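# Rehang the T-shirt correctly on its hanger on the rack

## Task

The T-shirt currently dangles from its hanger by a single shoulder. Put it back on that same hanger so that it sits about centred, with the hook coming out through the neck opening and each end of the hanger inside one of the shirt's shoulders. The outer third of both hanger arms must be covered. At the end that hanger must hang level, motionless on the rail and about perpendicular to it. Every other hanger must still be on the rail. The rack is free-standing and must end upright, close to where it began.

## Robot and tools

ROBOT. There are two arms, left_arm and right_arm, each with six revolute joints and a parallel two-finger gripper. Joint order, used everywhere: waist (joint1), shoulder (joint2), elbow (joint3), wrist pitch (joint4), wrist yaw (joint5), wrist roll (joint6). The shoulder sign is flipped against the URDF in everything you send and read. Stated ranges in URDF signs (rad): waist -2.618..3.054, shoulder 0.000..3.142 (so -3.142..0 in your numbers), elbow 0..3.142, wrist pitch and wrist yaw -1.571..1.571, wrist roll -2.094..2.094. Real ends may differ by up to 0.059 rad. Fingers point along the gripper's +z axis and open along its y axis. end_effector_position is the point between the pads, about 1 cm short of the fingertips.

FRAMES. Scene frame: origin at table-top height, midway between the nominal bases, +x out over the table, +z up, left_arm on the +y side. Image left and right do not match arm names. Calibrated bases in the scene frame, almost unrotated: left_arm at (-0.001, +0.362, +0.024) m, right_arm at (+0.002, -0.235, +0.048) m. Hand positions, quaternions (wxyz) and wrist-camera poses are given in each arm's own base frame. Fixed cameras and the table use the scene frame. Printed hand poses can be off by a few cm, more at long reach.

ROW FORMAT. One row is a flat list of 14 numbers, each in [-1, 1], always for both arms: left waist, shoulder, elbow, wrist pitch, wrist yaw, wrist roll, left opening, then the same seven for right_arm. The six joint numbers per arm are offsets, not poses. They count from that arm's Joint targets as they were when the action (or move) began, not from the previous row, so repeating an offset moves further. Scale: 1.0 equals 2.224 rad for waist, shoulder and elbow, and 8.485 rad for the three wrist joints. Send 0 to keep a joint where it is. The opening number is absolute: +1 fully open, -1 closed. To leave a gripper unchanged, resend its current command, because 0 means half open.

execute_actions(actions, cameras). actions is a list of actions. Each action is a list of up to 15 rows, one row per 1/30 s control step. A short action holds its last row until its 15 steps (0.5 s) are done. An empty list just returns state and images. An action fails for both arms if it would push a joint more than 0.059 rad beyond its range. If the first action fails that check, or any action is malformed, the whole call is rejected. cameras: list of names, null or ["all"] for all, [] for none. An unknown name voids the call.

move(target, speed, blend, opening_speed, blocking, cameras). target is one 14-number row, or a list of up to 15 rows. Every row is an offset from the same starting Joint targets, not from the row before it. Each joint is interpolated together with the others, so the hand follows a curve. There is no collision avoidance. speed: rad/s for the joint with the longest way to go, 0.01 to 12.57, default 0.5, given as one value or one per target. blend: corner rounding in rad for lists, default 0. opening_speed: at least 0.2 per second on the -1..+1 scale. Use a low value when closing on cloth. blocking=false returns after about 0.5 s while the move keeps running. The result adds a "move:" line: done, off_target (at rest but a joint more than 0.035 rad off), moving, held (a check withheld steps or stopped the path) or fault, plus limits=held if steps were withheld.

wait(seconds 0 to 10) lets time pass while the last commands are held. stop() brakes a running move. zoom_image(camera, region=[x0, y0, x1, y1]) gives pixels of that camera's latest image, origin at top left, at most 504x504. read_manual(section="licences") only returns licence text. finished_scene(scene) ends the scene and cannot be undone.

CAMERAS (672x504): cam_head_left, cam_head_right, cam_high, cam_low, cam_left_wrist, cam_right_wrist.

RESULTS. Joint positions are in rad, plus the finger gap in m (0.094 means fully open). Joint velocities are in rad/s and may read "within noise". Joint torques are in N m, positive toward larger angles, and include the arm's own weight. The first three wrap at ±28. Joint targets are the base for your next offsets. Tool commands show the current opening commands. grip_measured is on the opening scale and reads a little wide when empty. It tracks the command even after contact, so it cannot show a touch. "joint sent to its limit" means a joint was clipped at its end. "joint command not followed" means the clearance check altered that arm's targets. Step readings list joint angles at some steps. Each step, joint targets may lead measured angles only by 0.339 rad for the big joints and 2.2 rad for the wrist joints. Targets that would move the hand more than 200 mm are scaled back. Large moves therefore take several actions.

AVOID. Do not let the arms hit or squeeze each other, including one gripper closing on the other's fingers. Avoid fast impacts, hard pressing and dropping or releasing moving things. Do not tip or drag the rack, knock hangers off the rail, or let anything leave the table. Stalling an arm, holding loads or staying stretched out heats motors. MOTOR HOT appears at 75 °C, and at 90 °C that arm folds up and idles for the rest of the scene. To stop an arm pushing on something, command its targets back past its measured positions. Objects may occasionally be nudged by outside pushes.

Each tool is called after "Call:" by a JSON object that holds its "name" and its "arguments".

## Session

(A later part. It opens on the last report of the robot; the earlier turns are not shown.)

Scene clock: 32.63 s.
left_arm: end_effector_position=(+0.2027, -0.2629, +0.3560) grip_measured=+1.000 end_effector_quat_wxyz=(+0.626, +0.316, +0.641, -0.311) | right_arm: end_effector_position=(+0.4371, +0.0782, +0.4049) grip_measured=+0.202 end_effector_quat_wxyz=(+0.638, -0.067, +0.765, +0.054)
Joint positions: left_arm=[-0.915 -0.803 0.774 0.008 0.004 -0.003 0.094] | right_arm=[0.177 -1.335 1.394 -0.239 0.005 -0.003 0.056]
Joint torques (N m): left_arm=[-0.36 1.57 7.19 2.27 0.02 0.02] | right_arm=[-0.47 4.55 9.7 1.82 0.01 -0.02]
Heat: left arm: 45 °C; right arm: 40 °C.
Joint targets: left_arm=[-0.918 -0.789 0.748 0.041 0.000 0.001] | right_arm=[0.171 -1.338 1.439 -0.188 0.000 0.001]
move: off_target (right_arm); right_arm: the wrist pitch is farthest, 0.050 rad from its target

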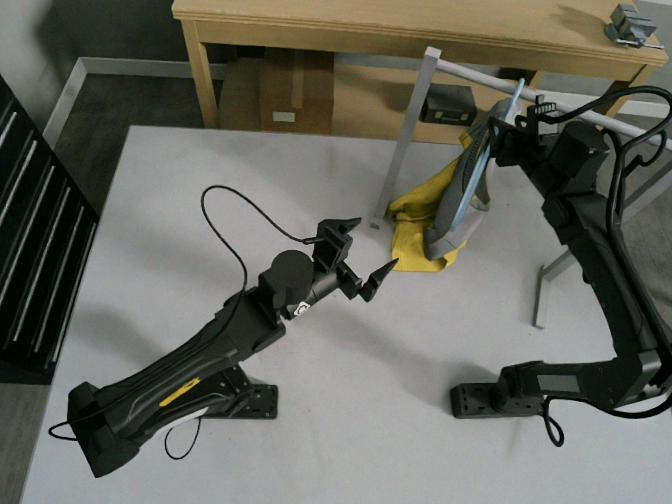

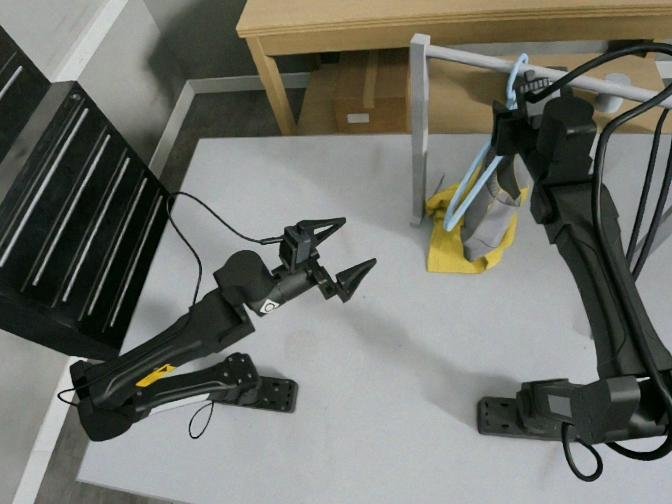

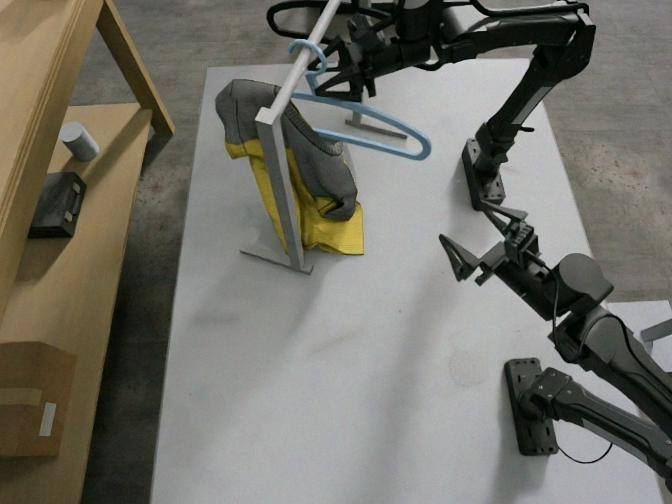

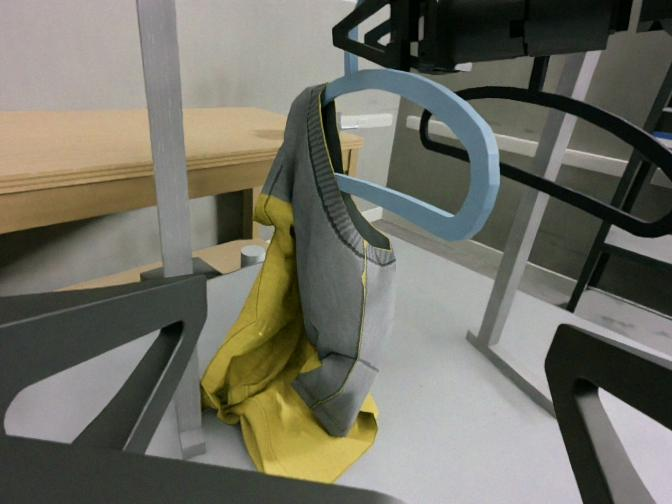

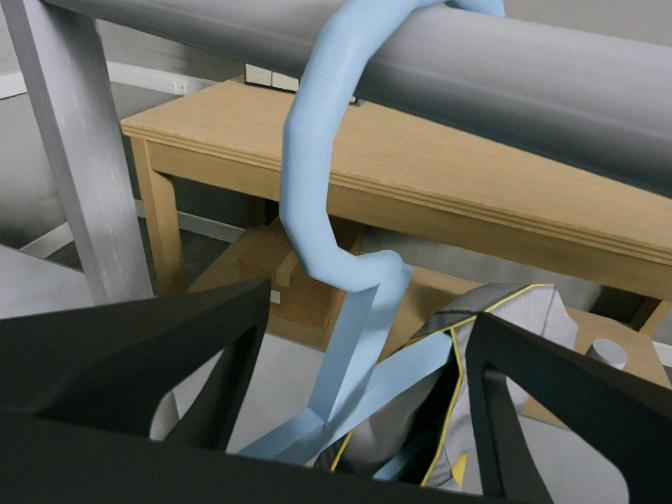

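Call:
{"name": "move", "arguments": {"target": [0,0,0,0,0,0,1, 0, -0.0576, 0.1475, -0.0476, 0, 0, 0.2], "speed": 0.25, "cameras": ["cam_head_left", "cam_head_right", "cam_high", "cam_left_wrist", "cam_right_wrist"]}}

Scene clock: 35.77 s.
left_arm: end_effector_position=(+0.2027, -0.2629, +0.3560) grip_measured=+1.000 end_effector_quat_wxyz=(+0.626, +0.316, +0.641, -0.311) | right_arm: end_effector_position=(+0.4388, +0.0788, +0.4278) grip_measured=+0.202 end_effector_quat_wxyz=(+0.586, -0.069, +0.805, +0.051)
Joint positions: left_arm=[-0.915 -0.803 0.774 0.008 0.004 -0.003 0.094] | right_arm=[0.177 -1.454 1.724 -0.582 0.004 0.003 0.056]
Joint torques (N m): left_arm=[-0.2 1.66 7.13 2.23 0.05 0] | right_arm=[-0.49 4.27 9.01 1.26 0.01 -0.03]
Heat: left arm: 46 °C; right arm: 40 °C.
Joint targets: left_arm=[-0.918 -0.789 0.748 0.041 0.000 0.001] | right_arm=[0.171 -1.466 1.767 -0.592 0.000 0.001]
move: off_target (right_arm); right_arm: the elbow is farthest, 0.043 rad from its target

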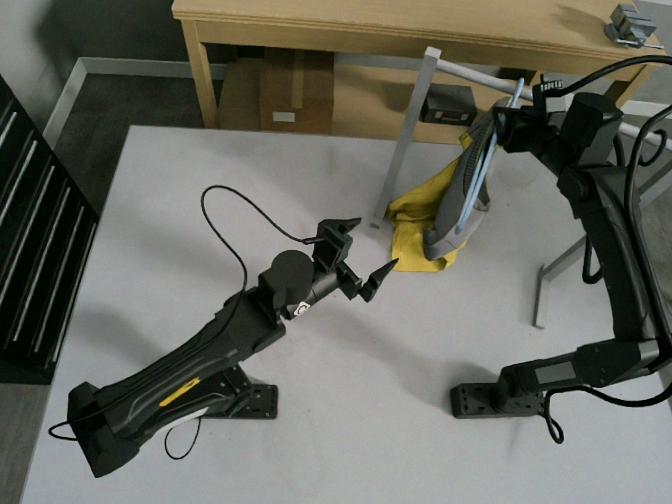

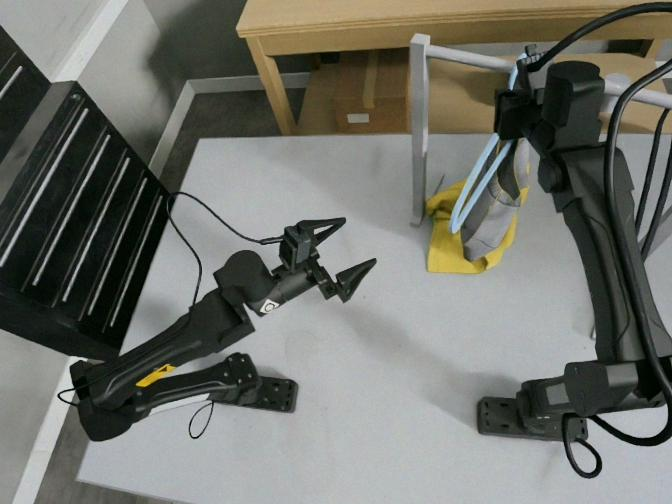

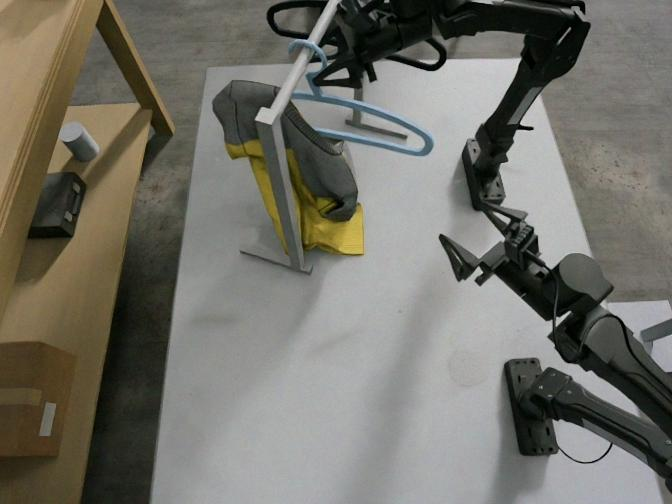

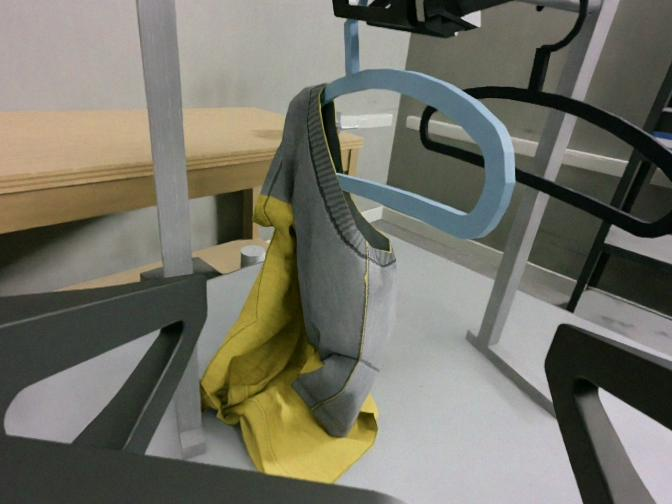

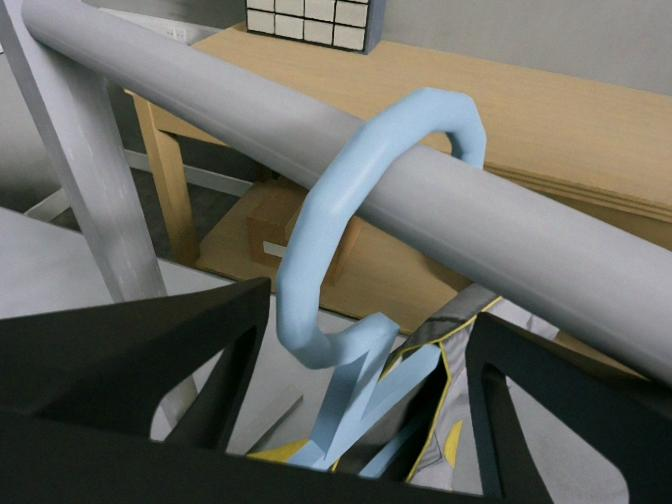

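Call:
{"name": "move", "arguments": {"target": [0,0,0,0,0,0,1, 0, 0, 0, -0.0086, 0, 0, 0.2], "speed": 0.25, "cameras": ["cam_left_wrist", "cam_right_wrist"]}}

Scene clock: 37.30 s.
left_arm: end_effector_position=(+0.2027, -0.2629, +0.3560) grip_measured=+1.000 end_effector_quat_wxyz=(+0.626, +0.316, +0.641, -0.311) | right_arm: end_effector_position=(+0.4353, +0.0779, +0.4127) grip_measured=+0.202 end_effector_quat_wxyz=(+0.561, -0.073, +0.823, +0.047)
Joint positions: left_arm=[-0.915 -0.803 0.774 0.008 0.004 -0.003 0.094] | right_arm=[0.177 -1.459 1.727 -0.642 0.005 -0.003 0.056]
Joint torques (N m): left_arm=[-0.4 1.8 7.13 2.26 -0.02 0.01] | right_arm=[-0.49 4.72 8.87 1.16 0.01 -0.03]
Heat: left arm: 46 °C; right arm: 40 °C.
Joint targets: left_arm=[-0.918 -0.789 0.748 0.041 0.000 0.001] | right_arm=[0.171 -1.467 1.767 -0.665 0.000 0.001]
move: off_target (right_arm); right_arm: the elbow is farthest, 0.040 rad from its target

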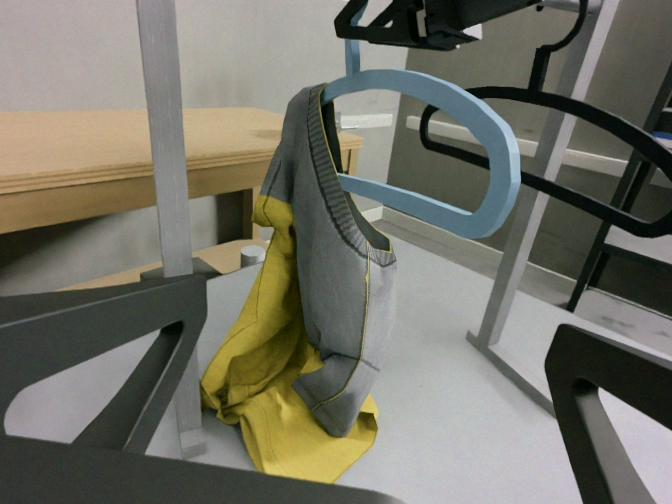

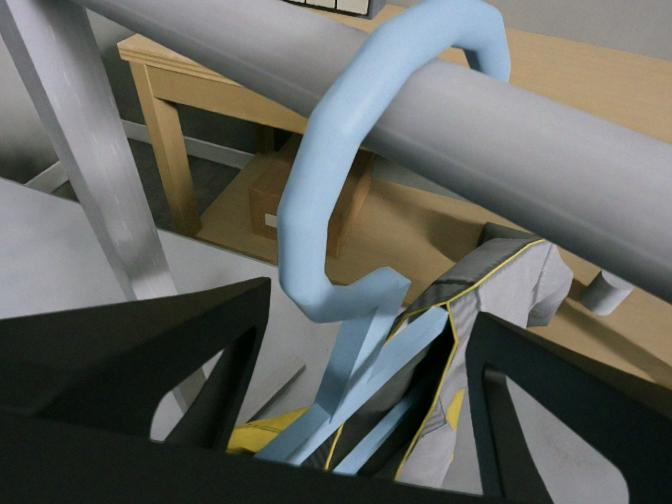

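Call:
{"name": "move", "arguments": {"target": [0,0,0,0,0,0,1, 0.0706, -0.0396, 0.0531, -0.0130, 0.0471, 0.0223, 0.25], "speed": 0.3, "cameras": ["cam_head_left", "cam_head_right", "cam_high", "cam_left_wrist", "cam_right_wrist"]}}

Scene clock: 45.83 s.
left_arm: end_effector_position=(+0.2027, -0.2629, +0.3564) grip_measured=+1.000 end_effector_quat_wxyz=(+0.627, +0.316, +0.641, -0.311) | right_arm: end_effector_position=(+0.4395, +0.0782, +0.4080) grip_measured=+0.248 end_effector_quat_wxyz=(+0.543, +0.039, +0.838, -0.028)
Joint positions: left_arm=[-0.915 -0.803 0.774 0.01 0.004 -0.003 0.094] | right_arm=[0.323 -1.546 1.844 -0.754 0.383 0.176 0.059]
Joint torques (N m): left_arm=[-0.39 1.73 7.06 2.24 0 0.03] | right_arm=[0.34 5.33 8.79 1.06 0.22 0.08]
Motor temperatures (°C): left_arm=[29 37 40 47 29 27 28] | right_arm=[26 35 36 39 29 31 28]
Heat: left arm: 47 °C; right arm: 39 °C.
Joint targets: left_arm=[-0.918 -0.789 0.748 0.041 0.000 0.001] | right_arm=[0.328 -1.555 1.885 -0.775 0.400 0.190]
move: off_target (right_arm); right_arm: the elbow is farthest, 0.041 rad from its target

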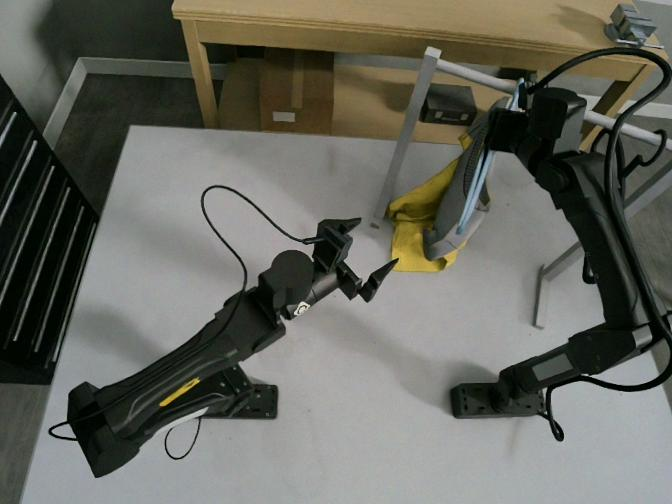

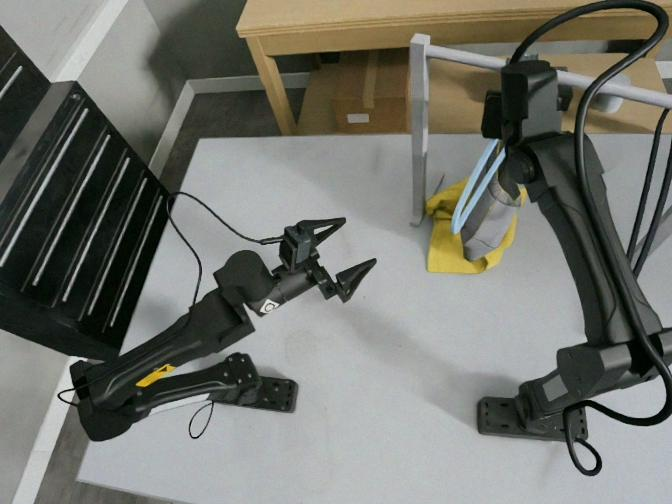

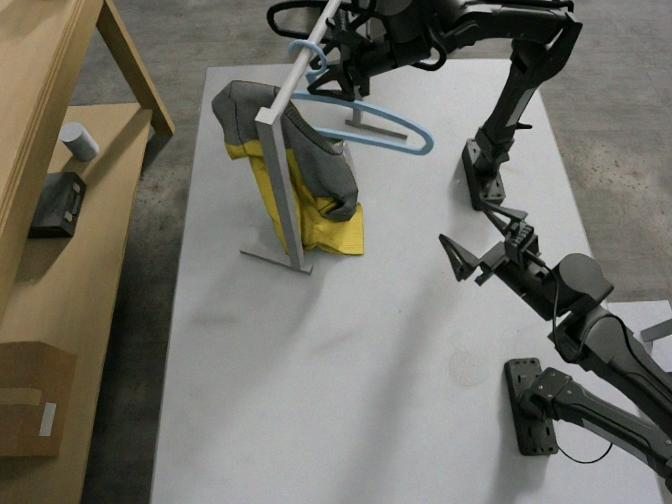

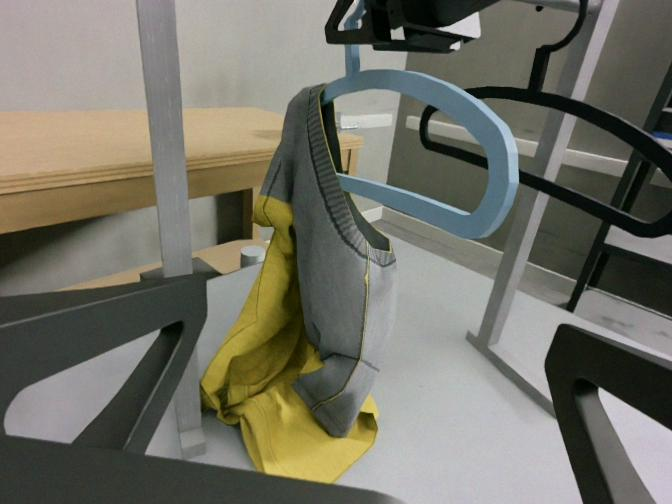

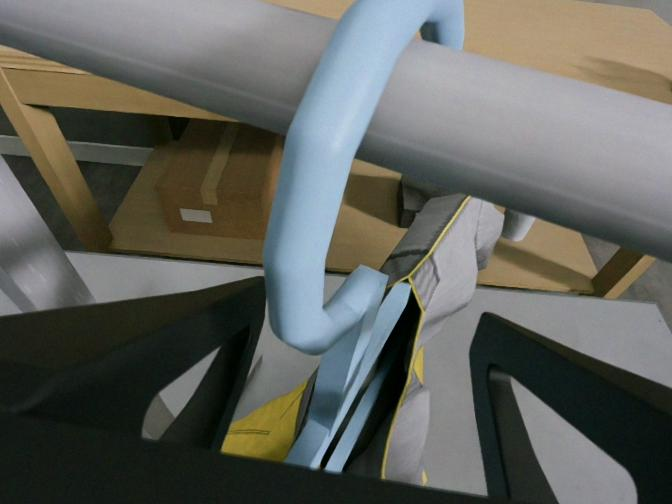

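Call:
{"name": "move", "arguments": {"target": [0,0,0,0,0,0,1, 0.0508, -0.0976, 0.1448, -0.0367, 0.0376, 0.0342, 0.25], "speed": 0.3, "cameras": ["cam_head_left", "cam_head_right", "cam_high", "cam_left_wrist", "cam_right_wrist"]}}

Scene clock: 48.10 s.
left_arm: end_effector_position=(+0.2027, -0.2629, +0.3564) grip_measured=+1.000 end_effector_quat_wxyz=(+0.627, +0.316, +0.641, -0.311) | right_arm: end_effector_position=(+0.4422, +0.0815, +0.4034) grip_measured=+0.248 end_effector_quat_wxyz=(+0.506, +0.163, +0.842, -0.094)
Joint positions: left_arm=[-0.915 -0.803 0.774 0.01 0.004 -0.003 0.094] | right_arm=[0.436 -1.762 2.17 -1.065 0.694 0.466 0.059]
Joint torques (N m): left_arm=[-0.32 1.58 7.06 2.3 0.01 -0.02] | right_arm=[0.34 6.76 7.99 0.91 0.38 0.06]
Heat: left arm: 47 °C; right arm: 39 °C.
Joint targets: left_arm=[-0.918 -0.789 0.748 0.041 0.000 0.001] | right_arm=[0.441 -1.772 2.207 -1.087 0.719 0.480]
move: off_target (right_arm); right_arm: the elbow is farthest, 0.037 rad from its target

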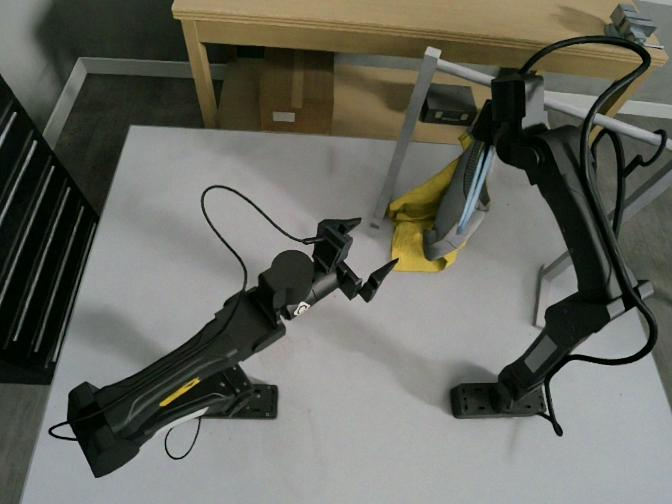

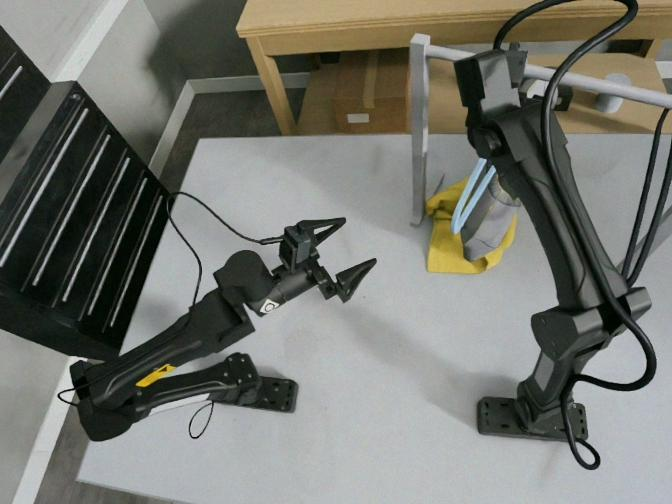

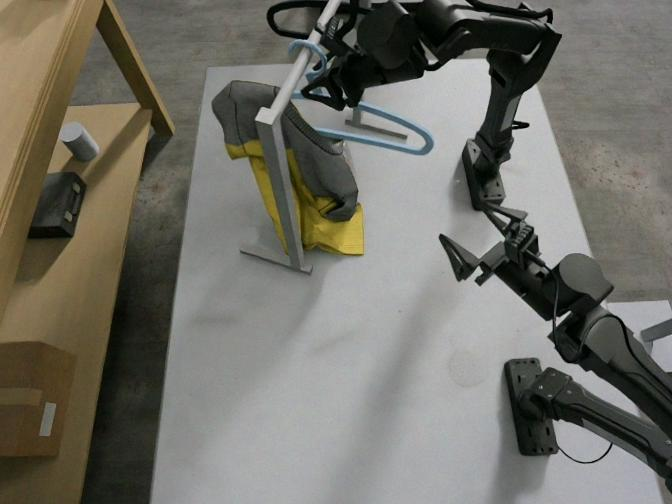

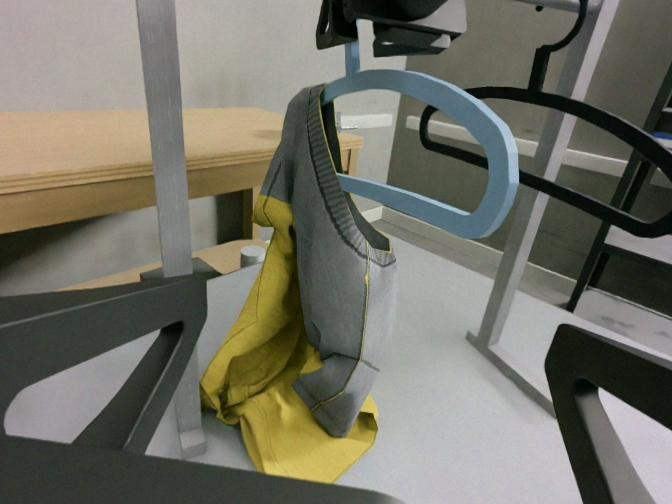

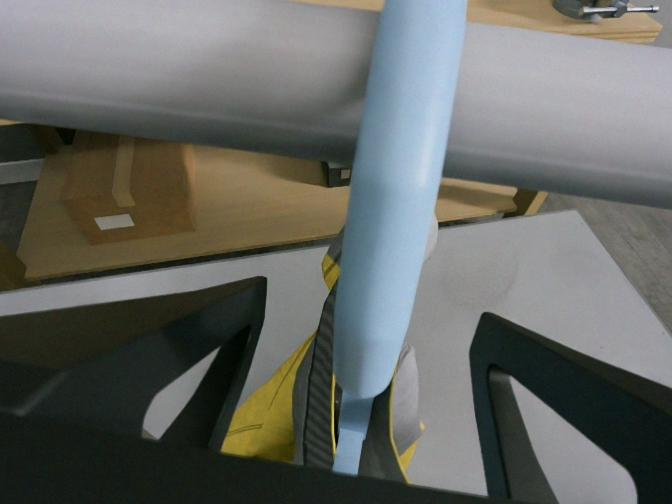

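Call:
{"name": "move", "arguments": {"target": [0,0,0,0,0,0,1, 0, 0, 0, 0, 0, 0, -0.7], "speed": 0.3, "opening_speed": 0.5, "cameras": ["cam_high", "cam_left_wrist", "cam_right_wrist"]}}

Scene clock: 51.07 s.
left_arm: end_effector_position=(+0.2027, -0.2629, +0.3564) grip_measured=+1.000 end_effector_quat_wxyz=(+0.627, +0.316, +0.641, -0.311) | right_arm: end_effector_position=(+0.4420, +0.0812, +0.4033) grip_measured=-0.698 end_effector_quat_wxyz=(+0.506, +0.163, +0.842, -0.094)
Joint positions: left_arm=[-0.915 -0.803 0.774 0.01 0.004 -0.003 0.094] | right_arm=[0.436 -1.762 2.17 -1.067 0.696 0.468 0.014]
Joint torques (N m): left_arm=[-0.44 1.72 6.9 2.3 0.01 0.04] | right_arm=[0.34 6.75 8.01 0.91 0.39 0.06]
Heat: left arm: 47 °C; right arm: 39 °C.
Joint targets: left_arm=[-0.918 -0.789 0.748 0.041 0.000 0.001] | right_arm=[0.441 -1.772 2.207 -1.087 0.719 0.480]
move: off_target (right_arm); right_arm: the elbow is farthest, 0.037 rad from its target

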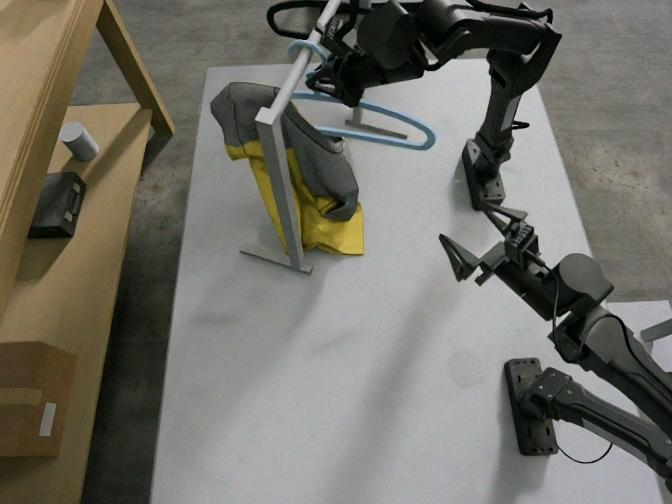

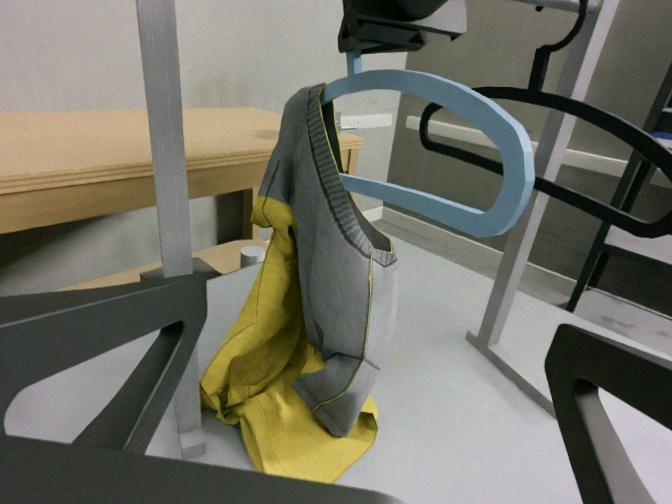

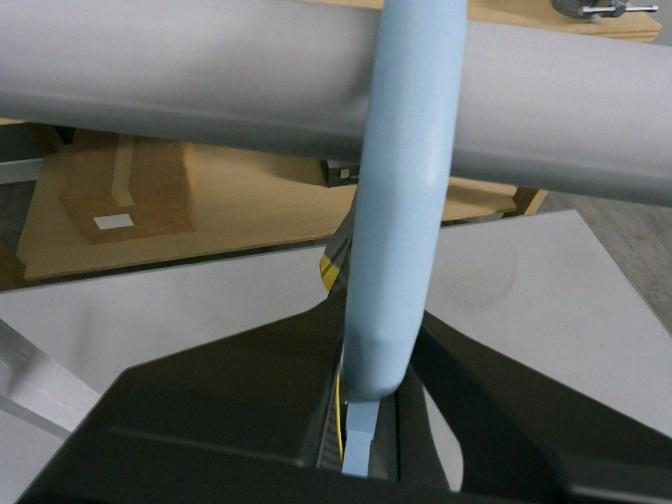

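Call:
{"name": "move", "arguments": {"target": [0,0,0,0,0,0,1, 0, 0, 0, 0, 0, 0, -0.86], "speed": 0.3, "opening_speed": 0.3, "cameras": ["cam_high", "cam_left_wrist", "cam_right_wrist"]}}

Scene clock: 51.97 s.
left_arm: end_effector_position=(+0.2027, -0.2629, +0.3564) grip_measured=+1.000 end_effector_quat_wxyz=(+0.627, +0.316, +0.641, -0.311) | right_arm: end_effector_position=(+0.4418, +0.0808, +0.4031) grip_measured=-0.840 end_effector_quat_wxyz=(+0.506, +0.163, +0.842, -0.095)
Joint positions: left_arm=[-0.915 -0.803 0.774 0.01 0.004 -0.003 0.094] | right_arm=[0.436 -1.762 2.17 -1.068 0.697 0.468 0.008]
Joint torques (N m): left_arm=[-0.44 1.76 7.1 2.21 0.02 0.01] | right_arm=[0.34 6.74 8.01 0.92 0.38 0.06]
Heat: left arm: 47 °C; right arm: 39 °C.
Joint targets: left_arm=[-0.918 -0.789 0.748 0.041 0.000 0.001] | right_arm=[0.441 -1.772 2.207 -1.087 0.719 0.480]
move: off_target (right_arm); right_arm: the elbow is farthest, 0.037 rad from its target

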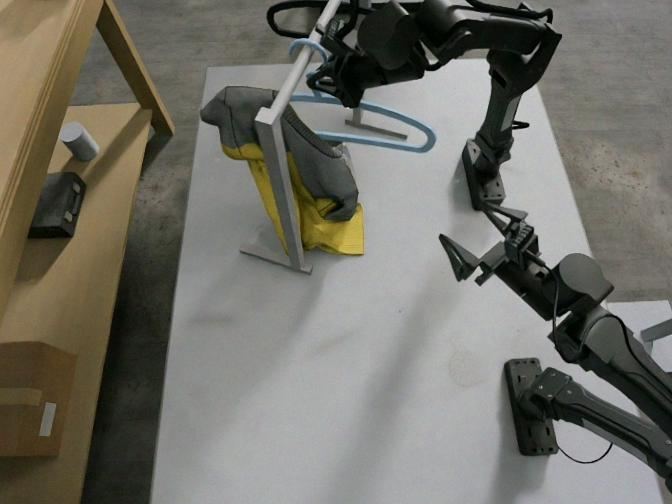

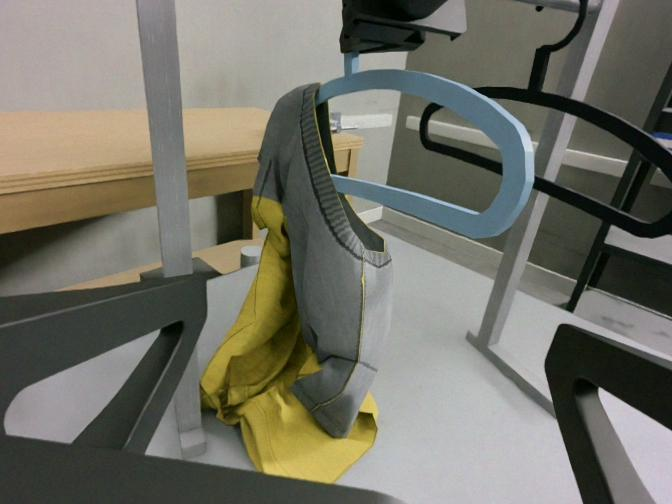

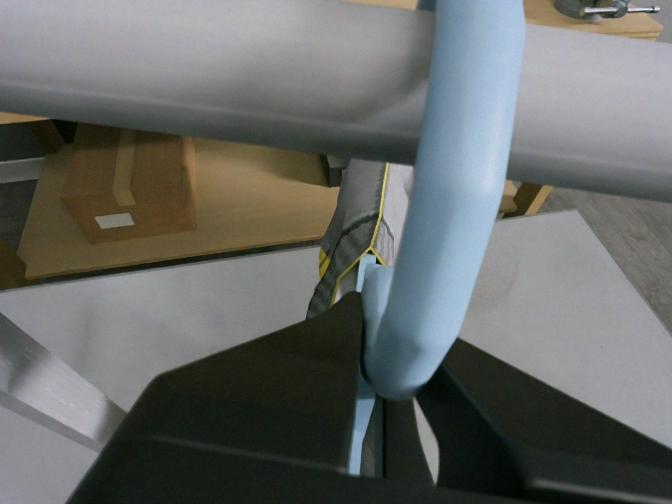

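Call:
{"name": "zoom_image", "arguments": {"camera": "cam_right_wrist", "region": [250, 160, 550, 480]}}

Call:
{"name": "zoom_image", "arguments": {"camera": "cam_left_wrist", "region": [240, 0, 560, 280]}}

Call:
{"name": "zoom_image", "arguments": {"camera": "cam_high", "region": [230, 0, 480, 190]}}

Scaled by 1.575 from the camera's image (finer frame: 960x720).

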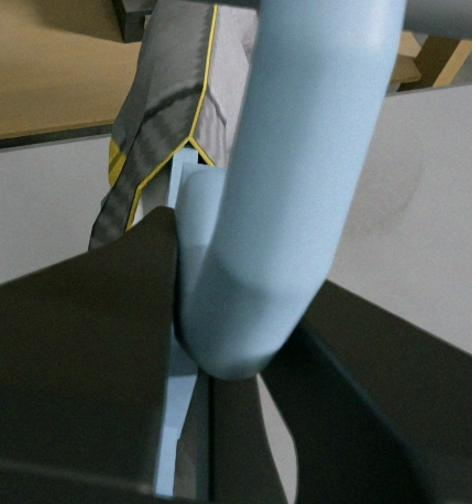

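Scaled by 1.575 from the camera's image (finer frame: 960x720).

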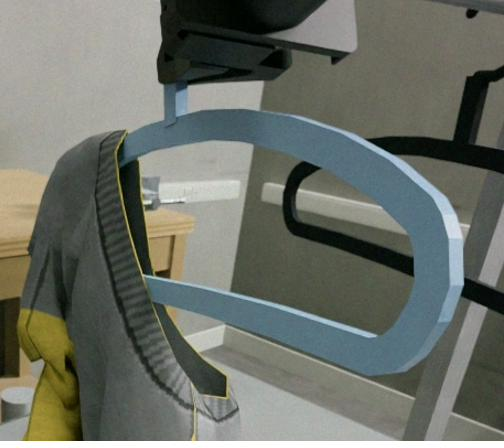

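Scaled by 2.016 from the camera's image (finer frame: 960x720).

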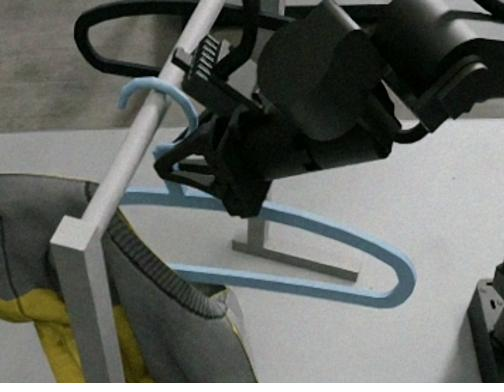

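Call:
{"name": "move", "arguments": {"target": [0,0,0,0,0,0,1, 0, 0, 0, 0, 0, 0, -0.95], "speed": 0.3, "opening_speed": 0.3, "cameras": ["cam_high", "cam_left_wrist", "cam_right_wrist"]}}

Scene clock: 53.77 s.
left_arm: end_effector_position=(+0.2027, -0.2629, +0.3564) grip_measured=+1.000 end_effector_quat_wxyz=(+0.627, +0.316, +0.641, -0.311) | right_arm: end_effector_position=(+0.4418, +0.0808, +0.4031) grip_measured=-0.841 end_effector_quat_wxyz=(+0.506, +0.163, +0.842, -0.095)
Joint positions: left_arm=[-0.915 -0.803 0.774 0.01 0.004 -0.003 0.094] | right_arm=[0.436 -1.762 2.17 -1.068 0.697 0.468 0.007]
Joint torques (N m): left_arm=[-0.17 1.55 6.93 2.31 -0.03 0.02] | right_arm=[0.34 6.76 7.99 0.92 0.38 0.06]
Heat: left arm: 48 °C; right arm: 39 °C.
Joint targets: left_arm=[-0.918 -0.789 0.748 0.041 0.000 0.001] | right_arm=[0.441 -1.772 2.207 -1.087 0.719 0.480]
move: off_target (right_arm); right_arm: the elbow is farthest, 0.037 rad from its target

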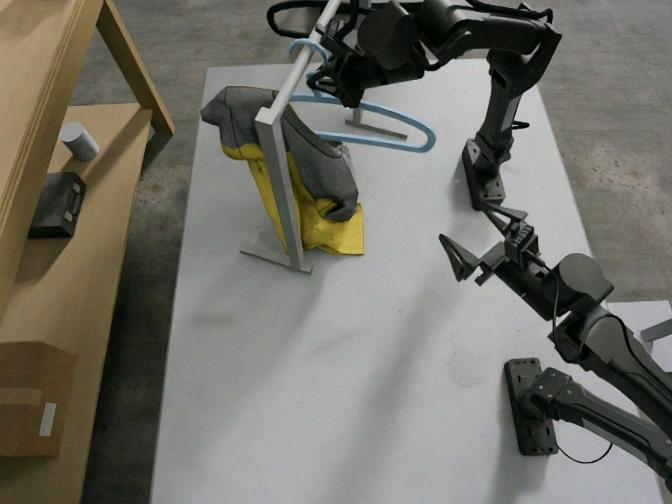

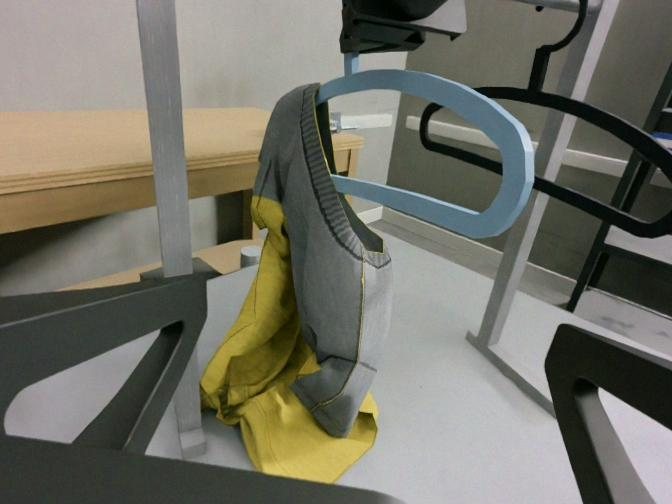

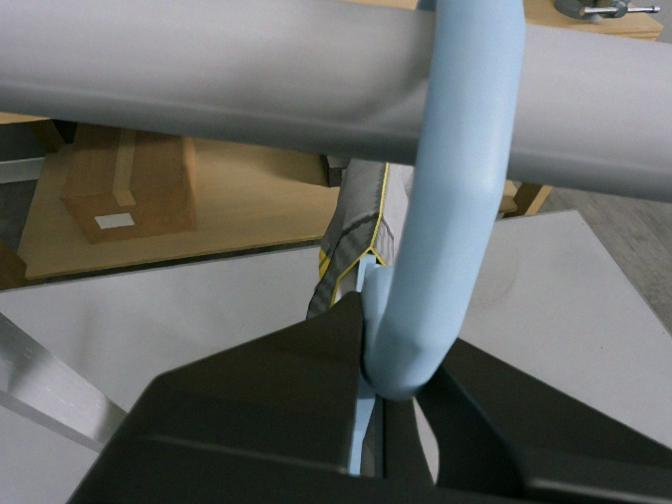

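Call:
{"name": "zoom_image", "arguments": {"camera": "cam_left_wrist", "region": [220, 60, 440, 460]}}

Call:
{"name": "zoom_image", "arguments": {"camera": "cam_head_right", "region": [400, 30, 580, 290]}}

Scaled by 1.260 from the camera's image (finer frame: 960x720).

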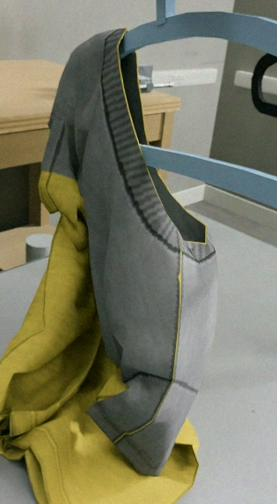

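This scene's latest camera images include none from cam_head_right. They are from: cam_high, cam_left_wrist, cam_right_wrist. cam_head_right's image comes with the result of a call that names it in "cameras".

Call:
{"name": "move", "arguments": {"target": [-0.1366, -0.2620, -0.0632, 0.0441, 0, 0, 1, 0, 0, 0, 0, 0, 0, -0.95], "speed": 0.6, "cameras": ["cam_head_left", "cam_head_right", "cam_high", "cam_left_wrist"]}}

Scene clock: 58.57 s.
left_arm: end_effector_position=(+0.1445, -0.3948, +0.1701) grip_measured=+1.000 end_effector_quat_wxyz=(+0.466, +0.471, +0.673, -0.329) | right_arm: end_effector_position=(+0.4418, +0.0808, +0.4031) grip_measured=-0.841 end_effector_quat_wxyz=(+0.506, +0.163, +0.842, -0.095)
Joint positions: left_arm=[-1.221 -1.363 0.627 0.381 0.004 -0.003 0.094] | right_arm=[0.436 -1.762 2.17 -1.068 0.697 0.468 0.007]
Joint torques (N m): left_arm=[-0.14 4.15 7.32 2.23 -0.01 0.04] | right_arm=[0.32 6.78 7.97 0.92 0.38 0.06]
Heat: left arm: 48 °C; right arm: 39 °C.
Joint targets: left_arm=[-1.222 -1.372 0.607 0.415 0.000 0.001] | right_arm=[0.441 -1.772 2.207 -1.087 0.719 0.480]
move: off_target (right_arm); right_arm: the elbow is farthest, 0.037 rad from its target

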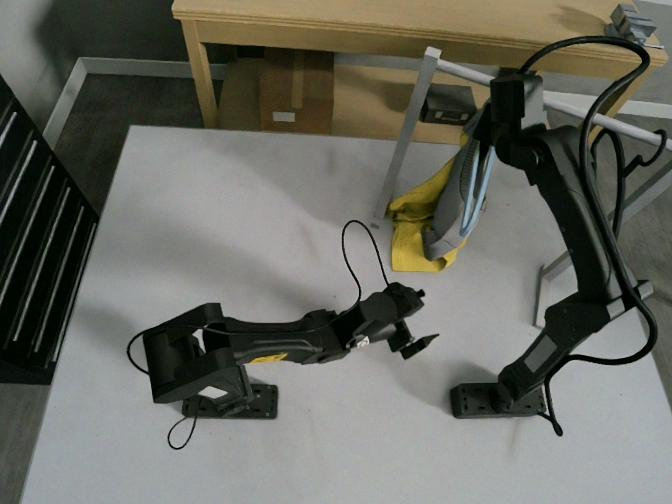

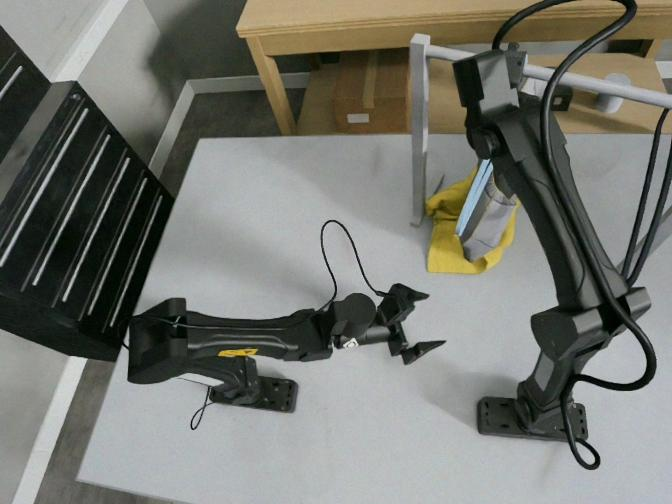

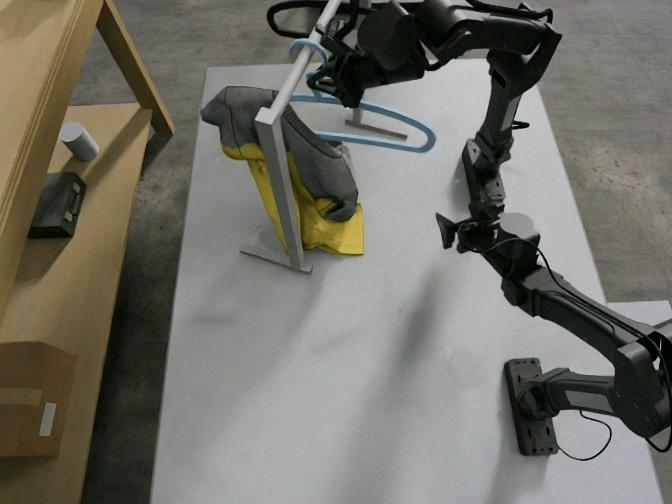

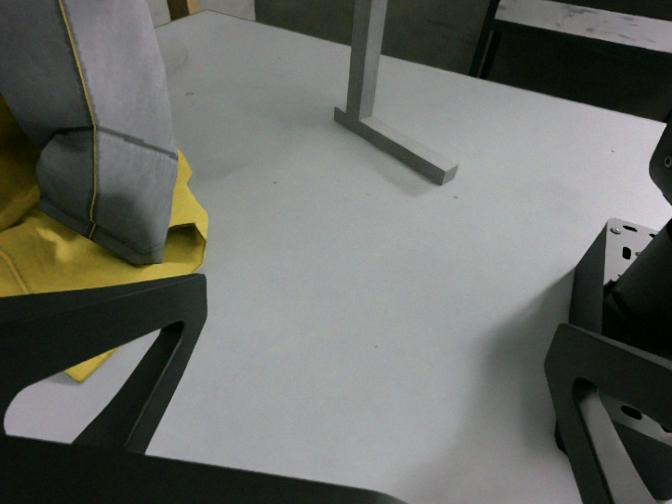

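Call:
{"name": "move", "arguments": {"target": [-0.0564, -0.4510, 0.3116, 0.1078, -0.1179, 0.0270, 1, 0, 0, 0, 0, 0, 0, -0.95], "speed": 0.6, "cameras": ["cam_head_left", "cam_head_right", "cam_high", "cam_low", "cam_left_wrist"]}}

Scene clock: 61.43 s.
left_arm: end_effector_position=(+0.2680, -0.4903, +0.1601) grip_measured=+1.000 end_effector_quat_wxyz=(+0.741, +0.117, +0.651, -0.117) | right_arm: end_effector_position=(+0.4418, +0.0808, +0.4031) grip_measured=-0.841 end_effector_quat_wxyz=(+0.506, +0.163, +0.842, -0.095)
Joint positions: left_arm=[-1.343 -2.345 1.277 1.301 -0.996 0.218 0.094] | right_arm=[0.436 -1.762 2.17 -1.068 0.697 0.468 0.007]
Joint torques (N m): left_arm=[-0.42 9.76 9.48 1.8 0.06 0.09] | right_arm=[0.32 6.78 8.03 0.92 0.38 0.07]
Heat: left arm: 47 °C; right arm: 39 °C.
Joint targets: left_arm=[-1.348 -2.375 1.300 1.330 -1.000 0.230] | right_arm=[0.441 -1.772 2.207 -1.087 0.719 0.480]
move: off_target (right_arm); right_arm: the elbow is farthest, 0.037 rad from its target

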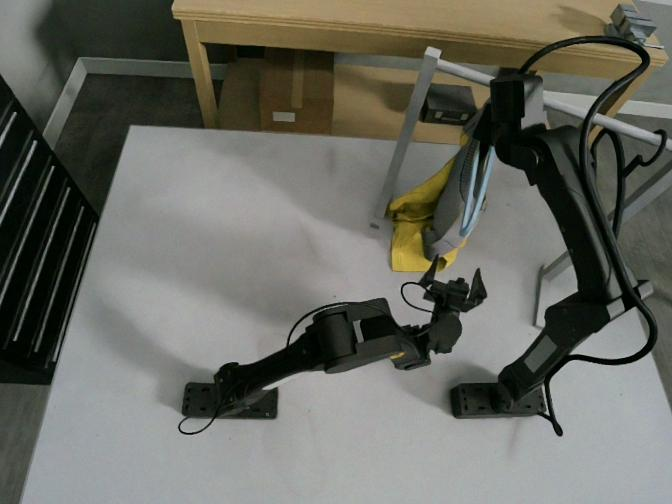

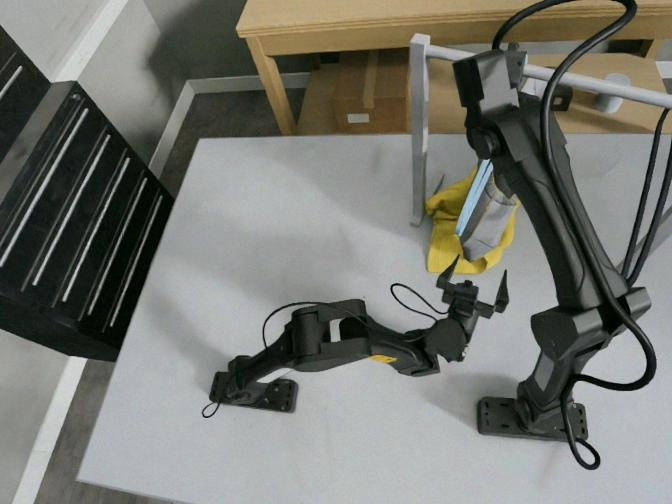

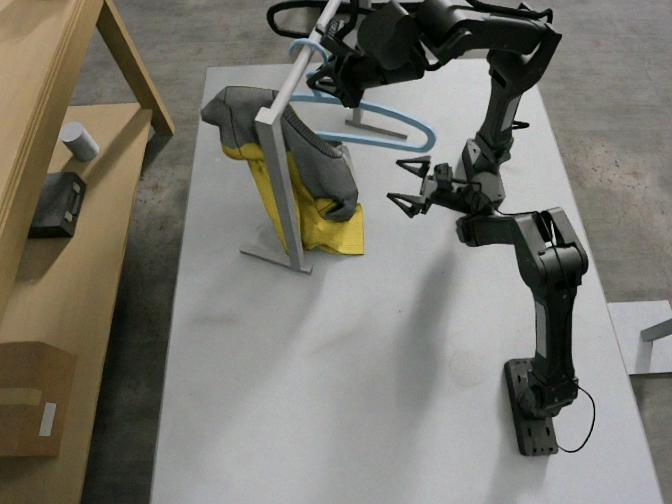

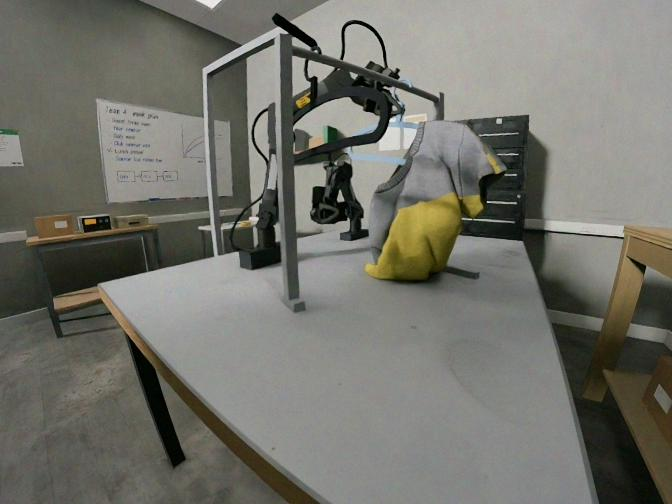

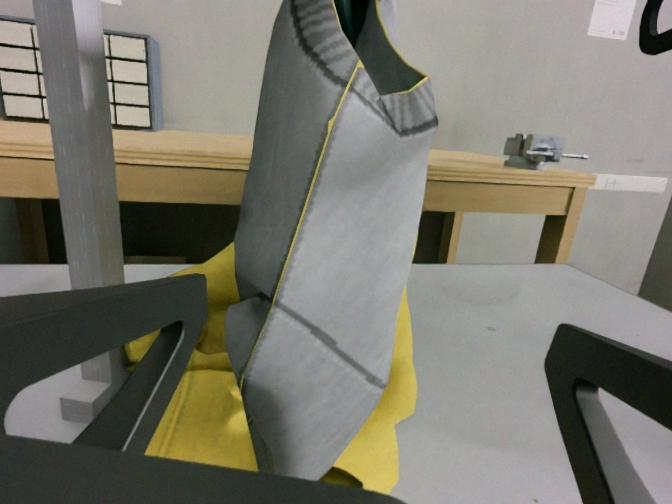

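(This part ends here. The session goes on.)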